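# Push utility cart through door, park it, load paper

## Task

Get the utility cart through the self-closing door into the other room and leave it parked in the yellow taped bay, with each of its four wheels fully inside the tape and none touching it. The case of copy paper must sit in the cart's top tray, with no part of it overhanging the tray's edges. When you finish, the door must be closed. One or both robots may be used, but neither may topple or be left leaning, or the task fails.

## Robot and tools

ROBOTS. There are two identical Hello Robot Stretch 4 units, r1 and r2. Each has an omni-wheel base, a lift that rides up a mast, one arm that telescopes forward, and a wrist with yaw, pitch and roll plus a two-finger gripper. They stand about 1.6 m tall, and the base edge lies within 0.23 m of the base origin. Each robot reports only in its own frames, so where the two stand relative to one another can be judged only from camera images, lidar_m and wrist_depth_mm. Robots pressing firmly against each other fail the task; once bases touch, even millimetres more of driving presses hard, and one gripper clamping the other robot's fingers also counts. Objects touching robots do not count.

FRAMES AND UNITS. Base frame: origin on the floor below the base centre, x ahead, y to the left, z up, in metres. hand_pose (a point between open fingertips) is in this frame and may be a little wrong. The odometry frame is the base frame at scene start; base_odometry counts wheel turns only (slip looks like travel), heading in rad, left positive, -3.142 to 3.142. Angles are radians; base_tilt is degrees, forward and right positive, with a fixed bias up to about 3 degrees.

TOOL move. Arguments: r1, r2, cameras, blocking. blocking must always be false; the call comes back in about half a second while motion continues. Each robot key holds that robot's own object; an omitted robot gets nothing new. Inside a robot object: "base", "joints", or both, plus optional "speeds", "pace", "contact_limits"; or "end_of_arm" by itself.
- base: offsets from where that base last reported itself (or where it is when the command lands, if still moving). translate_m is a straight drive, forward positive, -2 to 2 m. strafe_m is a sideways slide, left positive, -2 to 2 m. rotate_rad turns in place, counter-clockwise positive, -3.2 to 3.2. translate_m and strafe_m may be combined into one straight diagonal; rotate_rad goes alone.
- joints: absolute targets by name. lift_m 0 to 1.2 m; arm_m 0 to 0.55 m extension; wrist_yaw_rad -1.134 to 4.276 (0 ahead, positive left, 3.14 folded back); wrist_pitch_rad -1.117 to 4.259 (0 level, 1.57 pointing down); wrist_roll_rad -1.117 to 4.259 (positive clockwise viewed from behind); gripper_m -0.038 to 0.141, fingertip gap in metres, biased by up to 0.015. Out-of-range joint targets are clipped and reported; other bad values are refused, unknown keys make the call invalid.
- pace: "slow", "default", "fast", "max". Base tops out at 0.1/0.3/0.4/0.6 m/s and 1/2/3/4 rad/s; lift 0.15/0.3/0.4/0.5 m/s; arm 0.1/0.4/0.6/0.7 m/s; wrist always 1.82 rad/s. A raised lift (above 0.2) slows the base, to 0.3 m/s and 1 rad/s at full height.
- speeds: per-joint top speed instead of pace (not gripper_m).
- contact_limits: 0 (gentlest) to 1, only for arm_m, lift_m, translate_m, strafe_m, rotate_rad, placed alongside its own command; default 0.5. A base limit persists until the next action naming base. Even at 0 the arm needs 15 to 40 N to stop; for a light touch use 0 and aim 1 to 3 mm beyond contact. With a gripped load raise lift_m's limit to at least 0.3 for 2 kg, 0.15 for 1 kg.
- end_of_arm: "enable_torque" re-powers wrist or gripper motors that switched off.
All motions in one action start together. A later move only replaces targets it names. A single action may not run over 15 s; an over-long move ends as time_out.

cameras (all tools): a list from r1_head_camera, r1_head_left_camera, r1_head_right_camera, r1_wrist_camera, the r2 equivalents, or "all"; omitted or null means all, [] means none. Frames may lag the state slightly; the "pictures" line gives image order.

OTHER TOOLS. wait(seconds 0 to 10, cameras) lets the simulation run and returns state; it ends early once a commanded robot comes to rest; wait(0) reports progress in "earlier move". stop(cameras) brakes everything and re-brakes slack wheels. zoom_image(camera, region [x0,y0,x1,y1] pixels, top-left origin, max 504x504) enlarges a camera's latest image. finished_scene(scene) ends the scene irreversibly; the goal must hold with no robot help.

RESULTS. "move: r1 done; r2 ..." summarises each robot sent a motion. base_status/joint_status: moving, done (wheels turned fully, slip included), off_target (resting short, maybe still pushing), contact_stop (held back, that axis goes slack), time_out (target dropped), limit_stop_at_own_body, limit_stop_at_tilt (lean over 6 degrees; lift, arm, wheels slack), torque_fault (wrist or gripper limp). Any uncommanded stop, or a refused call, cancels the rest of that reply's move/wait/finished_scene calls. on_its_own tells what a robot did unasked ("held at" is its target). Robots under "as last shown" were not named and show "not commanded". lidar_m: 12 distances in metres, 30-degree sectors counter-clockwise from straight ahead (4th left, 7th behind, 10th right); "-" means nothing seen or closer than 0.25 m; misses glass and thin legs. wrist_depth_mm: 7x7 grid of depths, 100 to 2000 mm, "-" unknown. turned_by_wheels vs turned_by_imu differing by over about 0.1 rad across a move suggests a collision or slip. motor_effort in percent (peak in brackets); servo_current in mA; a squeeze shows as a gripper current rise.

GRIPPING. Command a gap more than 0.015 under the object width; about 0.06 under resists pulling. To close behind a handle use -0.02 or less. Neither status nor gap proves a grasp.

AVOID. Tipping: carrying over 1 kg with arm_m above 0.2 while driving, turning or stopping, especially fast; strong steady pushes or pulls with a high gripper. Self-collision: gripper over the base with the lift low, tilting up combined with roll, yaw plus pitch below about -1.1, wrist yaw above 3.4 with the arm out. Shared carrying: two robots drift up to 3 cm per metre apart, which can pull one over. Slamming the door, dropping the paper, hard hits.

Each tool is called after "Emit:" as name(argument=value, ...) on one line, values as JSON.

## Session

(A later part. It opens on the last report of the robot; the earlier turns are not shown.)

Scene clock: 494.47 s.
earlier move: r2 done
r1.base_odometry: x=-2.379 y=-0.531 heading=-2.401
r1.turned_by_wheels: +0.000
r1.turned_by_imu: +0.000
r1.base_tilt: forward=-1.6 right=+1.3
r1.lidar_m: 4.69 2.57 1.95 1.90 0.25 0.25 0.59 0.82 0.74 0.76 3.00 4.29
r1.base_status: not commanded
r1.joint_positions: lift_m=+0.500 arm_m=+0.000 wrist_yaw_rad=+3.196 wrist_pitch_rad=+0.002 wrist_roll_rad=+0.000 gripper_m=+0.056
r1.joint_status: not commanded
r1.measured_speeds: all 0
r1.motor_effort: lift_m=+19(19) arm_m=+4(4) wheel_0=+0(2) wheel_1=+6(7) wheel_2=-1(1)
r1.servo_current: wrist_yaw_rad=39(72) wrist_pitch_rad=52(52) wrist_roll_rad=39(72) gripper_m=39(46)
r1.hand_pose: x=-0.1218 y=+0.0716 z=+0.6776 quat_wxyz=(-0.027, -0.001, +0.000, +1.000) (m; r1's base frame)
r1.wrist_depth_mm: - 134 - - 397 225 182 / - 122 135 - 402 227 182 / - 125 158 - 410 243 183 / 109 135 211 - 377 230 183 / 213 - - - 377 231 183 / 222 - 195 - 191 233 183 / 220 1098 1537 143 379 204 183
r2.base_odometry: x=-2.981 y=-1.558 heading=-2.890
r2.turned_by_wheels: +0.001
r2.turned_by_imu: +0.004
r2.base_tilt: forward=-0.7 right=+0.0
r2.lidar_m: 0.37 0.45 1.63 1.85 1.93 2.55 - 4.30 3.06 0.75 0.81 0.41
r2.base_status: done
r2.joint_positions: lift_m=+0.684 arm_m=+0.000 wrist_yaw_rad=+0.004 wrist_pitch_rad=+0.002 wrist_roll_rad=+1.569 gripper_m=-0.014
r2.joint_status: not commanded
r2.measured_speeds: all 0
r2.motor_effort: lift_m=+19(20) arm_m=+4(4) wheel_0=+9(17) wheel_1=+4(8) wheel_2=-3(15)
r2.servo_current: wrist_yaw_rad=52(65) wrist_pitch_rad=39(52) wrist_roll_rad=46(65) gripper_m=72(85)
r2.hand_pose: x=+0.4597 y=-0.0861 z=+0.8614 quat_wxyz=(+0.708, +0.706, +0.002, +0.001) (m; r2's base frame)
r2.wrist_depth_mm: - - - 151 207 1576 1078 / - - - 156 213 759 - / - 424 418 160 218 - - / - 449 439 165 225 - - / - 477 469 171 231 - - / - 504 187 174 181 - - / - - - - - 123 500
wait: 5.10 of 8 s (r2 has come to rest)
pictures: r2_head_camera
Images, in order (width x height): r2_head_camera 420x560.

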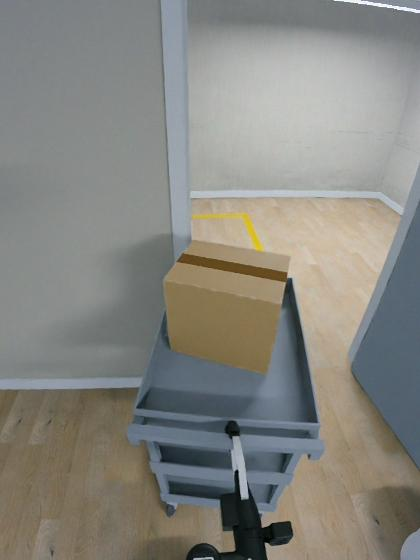

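Emit:
move(blocking=false, r2={"base":{"translate_m":-0.3,"strafe_m":-0.3},"pace":"slow"}, cameras=[])

Emit:
wait(seconds=8, cameras=["r2_head_right_camera"])

Emit:
move(blocking=false, r2={"base":{"translate_m":-0.15,"strafe_m":0.08},"pace":"slow"}, cameras=[])

Emit:
wait(seconds=8, cameras=["r2_head_camera"])

Scene clock: 511.57 s.
move: r2 moving
r1: as last shown
r1.lidar_m: 4.68 2.55 1.96 1.90 0.25 0.25 0.59 0.82 0.72 0.75 2.98 4.30
r1.motor_effort: lift_m=+19(19) arm_m=+4(4) wheel_0=+1(1) wheel_1=+6(7) wheel_2=-1(1)
r1.servo_current: wrist_yaw_rad=46(72) wrist_pitch_rad=39(46) wrist_roll_rad=52(52) gripper_m=39(46)
r1.wrist_depth_mm: - 134 - - 397 224 182 / - 122 135 - 399 227 182 / - 125 158 - 407 243 183 / 109 135 211 - 375 230 183 / 213 - - - 375 231 183 / 221 - 193 - 191 233 183 / 220 1078 1537 143 379 205 183
r2.base_odometry: x=-2.974 y=-1.547 heading=-2.889
r2.turned_by_wheels: +0.001
r2.turned_by_imu: +0.001
r2.base_tilt: forward=-0.7 right=+0.1
r2.lidar_m: 0.41 0.44 1.67 1.83 1.91 2.58 - 4.24 3.04 0.75 0.76 0.43
r2.base_status: translate_m moving; strafe_m moving
r2.joint_positions: lift_m=+0.684 arm_m=+0.000 wrist_yaw_rad=+0.006 wrist_pitch_rad=+0.002 wrist_roll_rad=+1.569 gripper_m=-0.014
r2.joint_status: not commanded
r2.measured_speeds: translate_m=-0.035 strafe_m=-0.036 rotate_rad=-0.002 lift_m=+0.000 arm_m=+0.000 wrist_yaw_rad=+0.000 wrist_pitch_rad=+0.000 wrist_roll_rad=+0.000
r2.motor_effort: lift_m=+19(20) arm_m=+4(4) wheel_0=+8(11) wheel_1=-8(9) wheel_2=+12(15)
r2.servo_current: wrist_yaw_rad=52(59) wrist_pitch_rad=39(46) wrist_roll_rad=39(59) gripper_m=72(78)
r2.hand_pose: x=+0.4598 y=-0.0857 z=+0.8614 quat_wxyz=(+0.708, +0.706, +0.003, +0.001) (m; r2's base frame)
r2.wrist_depth_mm: - - - 153 208 1576 1182 / - - - 157 213 768 - / - 421 418 160 220 - - / - 452 439 166 225 - - / - 477 473 171 231 - - / - 504 187 175 181 - - / - - - - - - 508
pictures: none
No camera images: "cameras" was empty.

Scene clock: 516.57 s.
earlier move: r2 done
r1.base_odometry: x=-2.379 y=-0.531 heading=-2.401
r1.turned_by_wheels: +0.000
r1.turned_by_imu: +0.000
r1.base_tilt: forward=-1.6 right=+1.3
r1.lidar_m: 4.69 2.55 1.96 1.90 0.25 0.25 0.59 0.61 0.38 0.39 0.54 4.32
r1.base_status: not commanded
r1.joint_positions: lift_m=+0.500 arm_m=+0.000 wrist_yaw_rad=+3.196 wrist_pitch_rad=+0.002 wrist_roll_rad=+0.000 gripper_m=+0.056
r1.joint_status: not commanded
r1.measured_speeds: all 0
r1.motor_effort: lift_m=+19(19) arm_m=+4(4) wheel_0=+1(1) wheel_1=+6(7) wheel_2=-1(1)
r1.servo_current: wrist_yaw_rad=39(72) wrist_pitch_rad=46(52) wrist_roll_rad=46(78) gripper_m=39(46)
r1.hand_pose: x=-0.1218 y=+0.0716 z=+0.6776 quat_wxyz=(-0.027, -0.001, +0.000, +1.000) (m; r1's base frame)
r1.wrist_depth_mm: - 134 - - 394 224 182 / - 122 135 - 399 227 181 / - 125 158 - 410 245 182 / 109 135 211 - 375 230 182 / 213 - - - 375 232 182 / 222 - 194 - 191 231 183 / 854 1499 1499 143 382 204 183
r2.base_odometry: x=-2.765 y=-1.193 heading=-2.889
r2.turned_by_wheels: +0.000
r2.turned_by_imu: +0.001
r2.base_tilt: forward=-0.7 right=+0.0
r2.lidar_m: 0.36 0.36 2.07 2.14 2.21 2.96 - 3.83 2.75 2.60 0.56 0.45
r2.base_status: done
r2.joint_positions: lift_m=+0.684 arm_m=+0.000 wrist_yaw_rad=+0.006 wrist_pitch_rad=+0.002 wrist_roll_rad=+1.569 gripper_m=-0.014
r2.joint_status: not commanded
r2.measured_speeds: all 0
r2.motor_effort: lift_m=+19(20) arm_m=-4(4) wheel_0=+6(12) wheel_1=-4(10) wheel_2=+9(16)
r2.servo_current: wrist_yaw_rad=65(65) wrist_pitch_rad=46(52) wrist_roll_rad=52(65) gripper_m=65(78)
r2.hand_pose: x=+0.4598 y=-0.0857 z=+0.8614 quat_wxyz=(+0.708, +0.706, +0.003, +0.001) (m; r2's base frame)
r2.wrist_depth_mm: - - - 212 281 282 285 / - - - 204 270 1618 1182 / - - - 195 257 1708 504 / - - - 188 249 831 - / - 442 445 182 240 831 - / - 442 186 177 180 - - / - 140 445 - 225 123 -
wait: 5.00 of 8 s (r2 has come to rest)
pictures: r2_head_right_camera
Images, in order (width x height): r2_head_right_camera 420x672.

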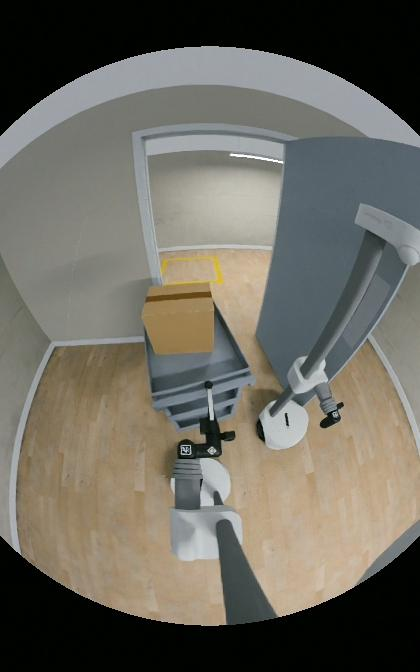

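Scene clock: 517.07 s.
move: r2 moving
r1: as last shown
r1.lidar_m: 4.68 2.55 1.95 1.91 0.25 0.25 0.57 0.59 0.38 0.35 0.56 4.31
r1.motor_effort: lift_m=+19(19) arm_m=+4(4) wheel_0=+0(1) wheel_1=+6(7) wheel_2=-1(1)
r1.servo_current: wrist_yaw_rad=59(59) wrist_pitch_rad=46(46) wrist_roll_rad=46(52) gripper_m=39(46)
r1.wrist_depth_mm: - 134 - - 394 224 182 / - 122 135 - 402 228 182 / - 125 158 - 413 245 182 / 109 135 212 - 375 230 183 / 213 - - - 375 230 183 / 222 - 194 - 191 232 182 / 842 1537 1537 143 379 204 184
r2.base_odometry: x=-2.751 y=-1.196 heading=-2.890
r2.turned_by_wheels: +0.000
r2.turned_by_imu: +0.000
r2.base_tilt: forward=-0.7 right=+0.0
r2.lidar_m: 0.36 0.34 2.09 2.12 2.19 2.99 - 3.84 2.75 2.59 0.57 0.48
r2.base_status: translate_m moving; strafe_m moving
r2.joint_positions: lift_m=+0.684 arm_m=+0.000 wrist_yaw_rad=+0.005 wrist_pitch_rad=+0.002 wrist_roll_rad=+1.569 gripper_m=-0.014
r2.joint_status: not commanded
r2.measured_speeds: translate_m=-0.049 strafe_m=+0.026 rotate_rad=-0.004 lift_m=+0.000 arm_m=+0.000 wrist_yaw_rad=-0.018 wrist_pitch_rad=+0.000 wrist_roll_rad=+0.000
r2.motor_effort: lift_m=+19(20) arm_m=-4(4) wheel_0=-8(10) wheel_1=-6(6) wheel_2=+11(16)
r2.servo_current: wrist_yaw_rad=39(52) wrist_pitch_rad=39(46) wrist_roll_rad=39(59) gripper_m=72(78)
r2.hand_pose: x=+0.4598 y=-0.0859 z=+0.8614 quat_wxyz=(+0.708, +0.706, +0.003, +0.001) (m; r2's base frame)
r2.wrist_depth_mm: - - - 211 277 281 282 / - - - 202 268 1618 1182 / - - - 195 256 1708 530 / - - - 187 249 842 - / - 442 445 183 239 831 - / - 445 186 176 181 - - / - 140 442 - 227 122 -
pictures: none
No camera images: "cameras" was empty.

Scene clock: 519.43 s.
earlier move: r2 done
r1.base_odometry: x=-2.379 y=-0.531 heading=-2.401
r1.turned_by_wheels: +0.000
r1.turned_by_imu: +0.000
r1.base_tilt: forward=-1.6 right=+1.2
r1.lidar_m: 4.66 2.57 1.96 1.92 0.25 0.26 0.59 0.57 0.42 0.42 0.65 4.33
r1.base_status: not commanded
r1.joint_positions: lift_m=+0.500 arm_m=+0.000 wrist_yaw_rad=+3.196 wrist_pitch_rad=+0.002 wrist_roll_rad=+0.000 gripper_m=+0.056
r1.joint_status: not commanded
r1.measured_speeds: all 0
r1.motor_effort: lift_m=+19(19) arm_m=+4(4) wheel_0=+0(1) wheel_1=+6(7) wheel_2=-1(1)
r1.servo_current: wrist_yaw_rad=46(78) wrist_pitch_rad=46(52) wrist_roll_rad=33(65) gripper_m=46(52)
r1.hand_pose: x=-0.1218 y=+0.0716 z=+0.6776 quat_wxyz=(-0.027, -0.001, +0.000, +1.000) (m; r1's base frame)
r1.wrist_depth_mm: - 134 - - 394 225 182 / - 122 134 - 402 227 182 / - 125 158 - 404 244 182 / 109 135 211 - 375 231 182 / 213 - - - 375 231 183 / 223 - 194 - 191 231 183 / 1464 1576 1576 143 379 204 185
r2.base_odometry: x=-2.600 y=-1.233 heading=-2.890
r2.turned_by_wheels: -0.001
r2.turned_by_imu: -0.002
r2.base_tilt: forward=-0.7 right=+0.1
r2.lidar_m: 0.40 0.41 2.15 2.06 2.13 2.83 - 3.97 2.83 2.68 0.69 0.43
r2.base_status: done
r2.joint_positions: lift_m=+0.684 arm_m=+0.000 wrist_yaw_rad=-0.006 wrist_pitch_rad=+0.002 wrist_roll_rad=+1.569 gripper_m=-0.014
r2.joint_status: not commanded
r2.measured_speeds: all 0
r2.motor_effort: lift_m=+20(20) arm_m=-3(4) wheel_0=-10(16) wheel_1=-6(8) wheel_2=+1(16)
r2.servo_current: wrist_yaw_rad=52(59) wrist_pitch_rad=46(46) wrist_roll_rad=46(59) gripper_m=78(78)
r2.hand_pose: x=+0.4588 y=-0.0890 z=+0.8614 quat_wxyz=(+0.708, +0.706, -0.001, -0.003) (m; r2's base frame)
r2.wrist_depth_mm: - - - 176 236 254 1160 / - - - 176 236 1708 591 / - - - 175 236 820 - / - 445 439 234 236 831 - / - 459 452 175 236 - - / - 469 187 175 180 - - / - 123 480 - - - -
wait: 2.37 of 8 s (r2 has come to rest)
pictures: r2_head_camera
Images, in order (width x height): r2_head_camera 420x560.

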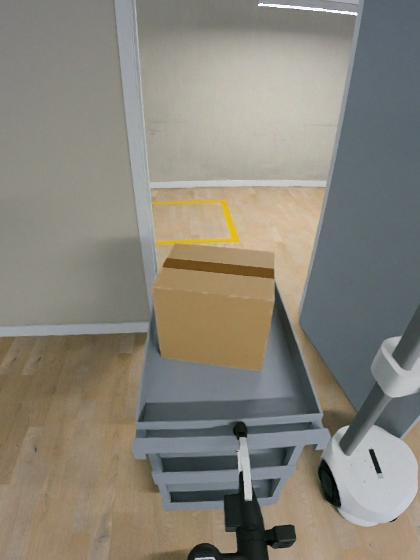

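Emit:
move(blocking=false, r2={"base":{"translate_m":0.4,"strafe_m":0.04},"pace":"slow"}, cameras=[])

Emit:
wait(seconds=8, cameras=["r2_head_camera","r2_head_right_camera"])

Scene clock: 528.17 s.
move: r2 moving
r1: as last shown
r1.base_tilt: forward=-1.6 right=+1.3
r1.lidar_m: 4.68 2.53 1.95 1.91 0.25 0.26 0.59 0.57 0.42 0.41 0.63 4.28
r1.motor_effort: lift_m=+19(19) arm_m=+4(4) wheel_0=+1(1) wheel_1=+6(6) wheel_2=-1(1)
r1.servo_current: wrist_yaw_rad=52(65) wrist_pitch_rad=39(52) wrist_roll_rad=33(65) gripper_m=39(46)
r1.wrist_depth_mm: - 135 - - 394 225 181 / - 122 135 - 399 227 182 / - 125 159 - 410 244 183 / 109 136 211 - 373 230 183 / 213 - - - 375 230 183 / 222 - 193 - 190 232 183 / 1430 1537 1537 143 382 204 184
r2.base_odometry: x=-2.611 y=-1.237 heading=-2.891
r2.turned_by_wheels: -0.001
r2.turned_by_imu: -0.001
r2.base_tilt: forward=-0.7 right=+0.1
r2.lidar_m: 0.38 0.40 2.14 2.04 2.12 2.85 - 3.98 2.84 2.69 0.70 0.46
r2.base_status: translate_m moving; strafe_m moving
r2.joint_positions: lift_m=+0.684 arm_m=+0.000 wrist_yaw_rad=-0.009 wrist_pitch_rad=+0.002 wrist_roll_rad=+1.569 gripper_m=-0.014
r2.joint_status: not commanded
r2.measured_speeds: translate_m=+0.048 strafe_m=+0.006 rotate_rad=-0.001 lift_m=+0.000 arm_m=+0.000 wrist_yaw_rad=-0.002 wrist_pitch_rad=+0.000 wrist_roll_rad=+0.000
r2.motor_effort: lift_m=+19(20) arm_m=-3(4) wheel_0=+3(9) wheel_1=+6(7) wheel_2=-17(17)
r2.servo_current: wrist_yaw_rad=65(65) wrist_pitch_rad=33(46) wrist_roll_rad=39(59) gripper_m=72(78)
r2.hand_pose: x=+0.4585 y=-0.0901 z=+0.8614 quat_wxyz=(+0.708, +0.706, -0.002, -0.004) (m; r2's base frame)
r2.wrist_depth_mm: - - - 178 239 267 1060 / - - - 178 238 1661 559 / - - - 178 237 854 - / - 442 439 236 236 831 - / - 455 452 176 236 - - / - 466 186 175 179 - - / - 124 477 - 234 - -
pictures: none
No camera images: "cameras" was empty.

Scene clock: 532.97 s.
earlier move: r2 done
r1.base_odometry: x=-2.379 y=-0.531 heading=-2.401
r1.turned_by_wheels: +0.000
r1.turned_by_imu: +0.000
r1.base_tilt: forward=-1.6 right=+1.3
r1.lidar_m: 4.68 2.53 1.97 1.91 0.25 0.25 0.59 0.63 0.56 0.59 0.63 4.32
r1.base_status: not commanded
r1.joint_positions: lift_m=+0.500 arm_m=+0.000 wrist_yaw_rad=+3.196 wrist_pitch_rad=+0.002 wrist_roll_rad=+0.000 gripper_m=+0.056
r1.joint_status: not commanded
r1.measured_speeds: all 0
r1.motor_effort: lift_m=+19(19) arm_m=+4(4) wheel_0=+1(1) wheel_1=+6(7) wheel_2=-1(1)
r1.servo_current: wrist_yaw_rad=59(72) wrist_pitch_rad=39(52) wrist_roll_rad=65(72) gripper_m=39(52)
r1.hand_pose: x=-0.1218 y=+0.0716 z=+0.6776 quat_wxyz=(-0.027, -0.001, +0.000, +1.000) (m; r1's base frame)
r1.wrist_depth_mm: - 134 - - 394 225 181 / - 122 134 - 402 228 182 / - 125 159 - 407 244 182 / 109 135 211 - 375 231 182 / 137 - - - 377 230 183 / 221 - 194 - 191 232 183 / 220 1576 1537 143 382 204 184
r2.base_odometry: x=-2.977 y=-1.371 heading=-2.890
r2.turned_by_wheels: +0.001
r2.turned_by_imu: +0.003
r2.base_tilt: forward=-0.7 right=+0.1
r2.lidar_m: 0.38 0.42 1.71 2.04 2.09 2.78 - 4.05 2.86 0.60 0.61 0.42
r2.base_status: done
r2.joint_positions: lift_m=+0.684 arm_m=+0.000 wrist_yaw_rad=+0.000 wrist_pitch_rad=+0.002 wrist_roll_rad=+1.569 gripper_m=-0.014
r2.joint_status: not commanded
r2.measured_speeds: all 0
r2.motor_effort: lift_m=+20(20) arm_m=+4(4) wheel_0=+7(12) wheel_1=+5(9) wheel_2=-7(19)
r2.servo_current: wrist_yaw_rad=39(78) wrist_pitch_rad=39(46) wrist_roll_rad=39(65) gripper_m=78(85)
r2.hand_pose: x=+0.4593 y=-0.0874 z=+0.8614 quat_wxyz=(+0.708, +0.706, +0.001, -0.001) (m; r2's base frame)
r2.wrist_depth_mm: - - - 171 230 1576 1160 / - - - 172 232 1708 559 / - - - 172 232 831 - / - 439 439 173 234 - - / - 459 455 174 234 - - / - 477 186 175 181 - - / - 125 488 - - - -
wait: 4.80 of 8 s (r2 has come to rest)
pictures: r2_head_camera, r2_head_right_camera
Images, in order (width x height): r2_head_camera 420x560, r2_head_right_camera 420x672.

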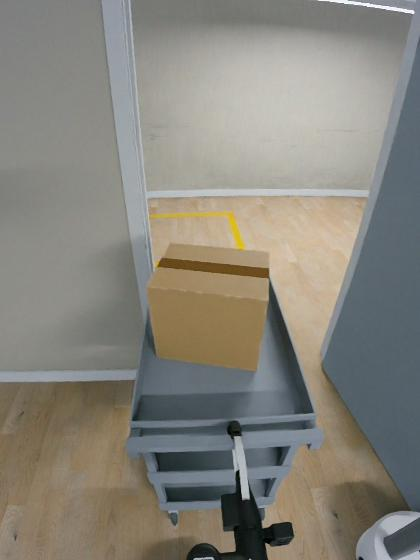

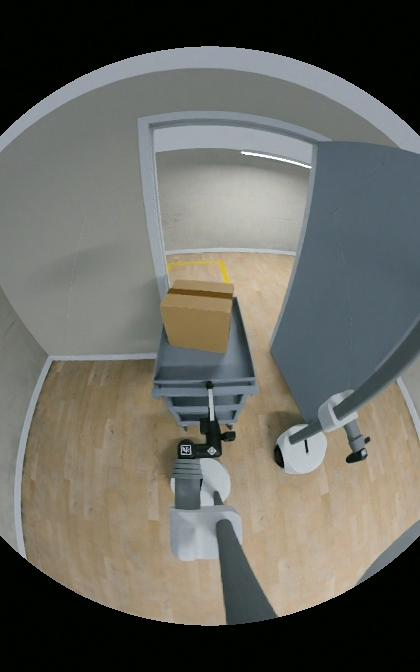

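Emit:
move(blocking=false, r2={"base":{"translate_m":0.4,"strafe_m":0.03},"pace":"slow"}, cameras=[])

Emit:
wait(seconds=8, cameras=["r2_head_camera","r2_head_right_camera"])

Scene clock: 538.73 s.
move: r2 moving
r1: as last shown
r1.lidar_m: 4.68 2.54 1.97 1.89 0.25 0.25 0.58 0.63 0.56 0.57 0.64 4.30
r1.servo_current: wrist_yaw_rad=65(65) wrist_pitch_rad=39(46) wrist_roll_rad=59(59) gripper_m=46(52)
r1.wrist_depth_mm: - 134 - - 397 224 181 / - 122 134 - 402 228 182 / - 125 158 - 402 244 183 / 109 135 212 - 373 230 182 / 137 - - - 377 231 183 / 220 - 193 - 191 231 183 / 220 1576 1537 143 377 204 183
r2.base_odometry: x=-2.989 y=-1.375 heading=-2.890
r2.turned_by_wheels: +0.000
r2.turned_by_imu: +0.001
r2.base_tilt: forward=-0.7 right=+0.0
r2.lidar_m: 0.38 0.43 1.71 2.01 2.09 2.82 - 4.00 2.86 0.57 0.61 0.43
r2.base_status: translate_m moving; strafe_m moving
r2.joint_positions: lift_m=+0.684 arm_m=+0.000 wrist_yaw_rad=+0.000 wrist_pitch_rad=+0.002 wrist_roll_rad=+1.569 gripper_m=-0.014
r2.joint_status: not commanded
r2.measured_speeds: translate_m=+0.048 strafe_m=+0.004 rotate_rad=-0.002 lift_m=+0.000 arm_m=+0.000 wrist_yaw_rad=+0.000 wrist_pitch_rad=+0.000 wrist_roll_rad=+0.000
r2.motor_effort: lift_m=+19(20) arm_m=+4(4) wheel_0=+8(12) wheel_1=+8(8) wheel_2=-10(13)
r2.servo_current: wrist_yaw_rad=26(52) wrist_pitch_rad=39(46) wrist_roll_rad=46(59) gripper_m=65(72)
r2.hand_pose: x=+0.4593 y=-0.0874 z=+0.8614 quat_wxyz=(+0.708, +0.706, +0.001, -0.001) (m; r2's base frame)
r2.wrist_depth_mm: - - - 170 230 1537 1182 / - - - 171 230 1708 508 / - - - 172 232 842 - / - 439 439 174 232 - - / - 462 455 174 234 - - / - 477 186 175 180 - - / - 125 492 - - - -
pictures: none
No camera images: "cameras" was empty.

Scene clock: 543.53 s.
earlier move: r2 done
r1.base_odometry: x=-2.379 y=-0.531 heading=-2.401
r1.turned_by_wheels: +0.000
r1.turned_by_imu: +0.000
r1.base_tilt: forward=-1.6 right=+1.3
r1.lidar_m: 4.70 2.57 1.96 1.91 0.25 0.25 0.57 0.84 0.61 0.66 2.98 4.28
r1.base_status: not commanded
r1.joint_positions: lift_m=+0.500 arm_m=+0.000 wrist_yaw_rad=+3.196 wrist_pitch_rad=+0.002 wrist_roll_rad=+0.000 gripper_m=+0.056
r1.joint_status: not commanded
r1.measured_speeds: all 0
r1.motor_effort: lift_m=+19(19) arm_m=+4(4) wheel_0=+0(1) wheel_1=+6(7) wheel_2=-1(1)
r1.servo_current: wrist_yaw_rad=52(78) wrist_pitch_rad=46(52) wrist_roll_rad=39(65) gripper_m=39(52)
r1.hand_pose: x=-0.1218 y=+0.0716 z=+0.6776 quat_wxyz=(-0.027, -0.001, +0.000, +1.000) (m; r1's base frame)
r1.wrist_depth_mm: - 135 - - 394 226 181 / - 122 135 - 402 227 182 / - 125 159 - 407 243 182 / 109 135 211 - 373 231 182 / 214 - - - 375 232 183 / 220 - 193 - 191 231 183 / 221 140 1537 143 377 204 183
r2.base_odometry: x=-3.357 y=-1.500 heading=-2.889
r2.turned_by_wheels: +0.000
r2.turned_by_imu: +0.002
r2.base_tilt: forward=-0.7 right=+0.0
r2.lidar_m: 0.40 0.43 1.17 1.99 2.09 2.80 - 4.03 0.64 0.64 0.95 0.41
r2.base_status: done
r2.joint_positions: lift_m=+0.684 arm_m=+0.000 wrist_yaw_rad=+0.000 wrist_pitch_rad=+0.002 wrist_roll_rad=+1.569 gripper_m=-0.014
r2.joint_status: not commanded
r2.measured_speeds: all 0
r2.motor_effort: lift_m=+20(20) arm_m=+4(4) wheel_0=+7(12) wheel_1=+5(9) wheel_2=-5(13)
r2.servo_current: wrist_yaw_rad=52(65) wrist_pitch_rad=46(52) wrist_roll_rad=46(65) gripper_m=65(78)
r2.hand_pose: x=+0.4593 y=-0.0874 z=+0.8614 quat_wxyz=(+0.708, +0.706, +0.001, -0.001) (m; r2's base frame)
r2.wrist_depth_mm: - - - 158 215 1537 1138 / - - - 161 219 778 - / - - 424 165 223 - - / - 442 436 167 228 - - / - - 466 171 232 842 - / - - 187 175 181 - - / - 141 - - - - -
wait: 4.80 of 8 s (r2 has come to rest)
pictures: r2_head_camera, r2_head_right_camera
Images, in order (width x height): r2_head_camera 420x560, r2_head_right_camera 420x672.

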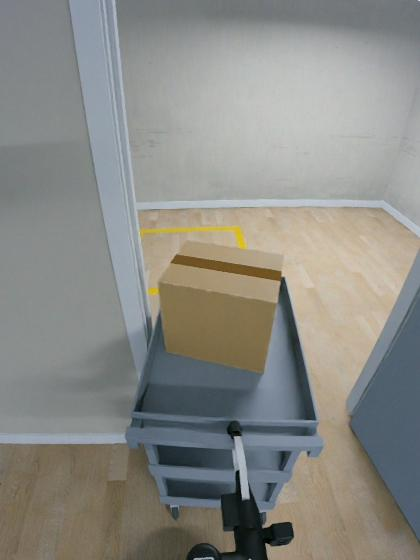

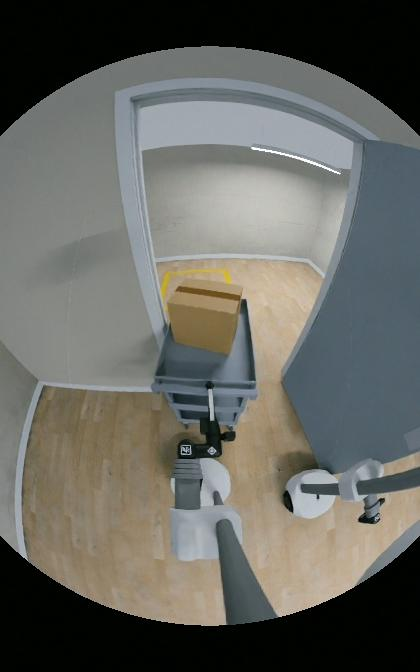

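Emit:
move(blocking=false, r2={"base":{"translate_m":0.4,"strafe_m":-0.04},"pace":"slow"}, cameras=[])

Emit:
wait(seconds=8, cameras=["r2_head_camera","r2_head_right_camera"])

Scene clock: 553.67 s.
move: r2 moving
r1: as last shown
r1.lidar_m: 4.69 2.58 1.96 1.90 0.25 0.25 0.57 0.85 0.61 0.68 2.98 4.30
r1.motor_effort: lift_m=+19(19) arm_m=+4(4) wheel_0=+1(1) wheel_1=+6(7) wheel_2=-1(1)
r1.servo_current: wrist_yaw_rad=39(59) wrist_pitch_rad=46(52) wrist_roll_rad=46(52) gripper_m=46(46)
r1.wrist_depth_mm: - 134 - - 394 224 181 / - 122 135 - 402 228 182 / - 125 158 - 407 242 183 / 109 135 211 - 375 230 183 / 213 - - - 375 232 183 / 222 - 193 - 191 231 183 / 220 140 1537 143 379 204 183
r2.base_odometry: x=-3.369 y=-1.502 heading=-2.889
r2.turned_by_wheels: +0.000
r2.turned_by_imu: +0.001
r2.base_tilt: forward=-0.7 right=+0.1
r2.lidar_m: 0.40 0.45 1.14 2.01 2.11 2.77 - 4.05 0.65 0.61 0.95 0.43
r2.base_status: translate_m moving; strafe_m moving
r2.joint_positions: lift_m=+0.684 arm_m=+0.000 wrist_yaw_rad=+0.000 wrist_pitch_rad=+0.002 wrist_roll_rad=+1.569 gripper_m=-0.014
r2.joint_status: not commanded
r2.measured_speeds: translate_m=+0.048 strafe_m=-0.004 rotate_rad=+0.000 lift_m=+0.000 arm_m=+0.000 wrist_yaw_rad=+0.000 wrist_pitch_rad=+0.000 wrist_roll_rad=+0.000
r2.motor_effort: lift_m=+19(20) arm_m=+4(4) wheel_0=+12(12) wheel_1=+7(8) wheel_2=-12(12)
r2.servo_current: wrist_yaw_rad=39(59) wrist_pitch_rad=39(46) wrist_roll_rad=46(52) gripper_m=78(78)
r2.hand_pose: x=+0.4593 y=-0.0874 z=+0.8614 quat_wxyz=(+0.708, +0.706, +0.001, -0.001) (m; r2's base frame)
r2.wrist_depth_mm: - - - 157 213 1576 1182 / - - - 160 218 768 - / - - 421 164 223 - - / - 439 439 167 226 - - / - - 462 171 233 - - / - - 186 175 181 - - / - 141 - - - - -
pictures: none
No camera images: "cameras" was empty.

Scene clock: 558.47 s.
earlier move: r2 done
r1.base_odometry: x=-2.379 y=-0.531 heading=-2.401
r1.turned_by_wheels: +0.000
r1.turned_by_imu: +0.000
r1.base_tilt: forward=-1.6 right=+1.3
r1.lidar_m: 4.69 2.54 1.95 1.90 0.25 0.26 0.56 0.80 0.79 2.82 3.00 4.27
r1.base_status: not commanded
r1.joint_positions: lift_m=+0.500 arm_m=+0.000 wrist_yaw_rad=+3.196 wrist_pitch_rad=+0.002 wrist_roll_rad=+0.000 gripper_m=+0.056
r1.joint_status: not commanded
r1.measured_speeds: all 0
r1.motor_effort: lift_m=+19(19) arm_m=+4(4) wheel_0=+1(1) wheel_1=+7(7) wheel_2=-1(1)
r1.servo_current: wrist_yaw_rad=59(72) wrist_pitch_rad=46(52) wrist_roll_rad=52(72) gripper_m=39(52)
r1.hand_pose: x=-0.1218 y=+0.0716 z=+0.6776 quat_wxyz=(-0.027, -0.001, +0.000, +1.000) (m; r1's base frame)
r1.wrist_depth_mm: - 134 - - 394 225 181 / - 122 134 - 404 227 181 / - 125 159 - 410 243 183 / 109 135 211 - 375 231 182 / 213 - - - 375 233 183 / 223 - 193 - 191 231 183 / 220 163 1537 143 379 204 184
r2.base_odometry: x=-3.754 y=-1.561 heading=-2.889
r2.turned_by_wheels: +0.000
r2.turned_by_imu: +0.002
r2.base_tilt: forward=-0.7 right=+0.0
r2.lidar_m: 0.40 0.44 0.62 1.58 2.15 2.84 - 0.82 0.78 0.82 0.83 0.43
r2.base_status: done
r2.joint_positions: lift_m=+0.684 arm_m=+0.000 wrist_yaw_rad=+0.001 wrist_pitch_rad=+0.002 wrist_roll_rad=+1.569 gripper_m=-0.014
r2.joint_status: not commanded
r2.measured_speeds: all 0
r2.motor_effort: lift_m=+20(20) arm_m=+4(4) wheel_0=+8(14) wheel_1=+4(8) wheel_2=-6(12)
r2.servo_current: wrist_yaw_rad=46(65) wrist_pitch_rad=39(46) wrist_roll_rad=39(59) gripper_m=65(78)
r2.hand_pose: x=+0.4594 y=-0.0870 z=+0.8614 quat_wxyz=(+0.708, +0.706, +0.001, +0.000) (m; r2's base frame)
r2.wrist_depth_mm: - - - 159 216 1576 1255 / - - - 162 220 1499 - / - - 449 166 224 - - / - 439 439 169 229 - - / - 473 459 171 232 842 - / - - 186 175 181 - - / - - 512 - - 549 -
wait: 4.80 of 8 s (r2 has come to rest)
pictures: r2_head_camera, r2_head_right_camera
Images, in order (width x height): r2_head_camera 420x560, r2_head_right_camera 420x672.

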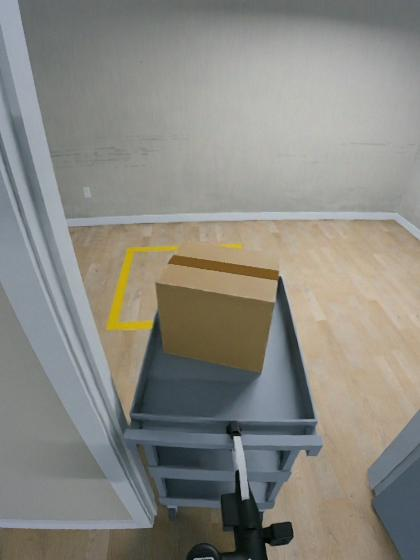

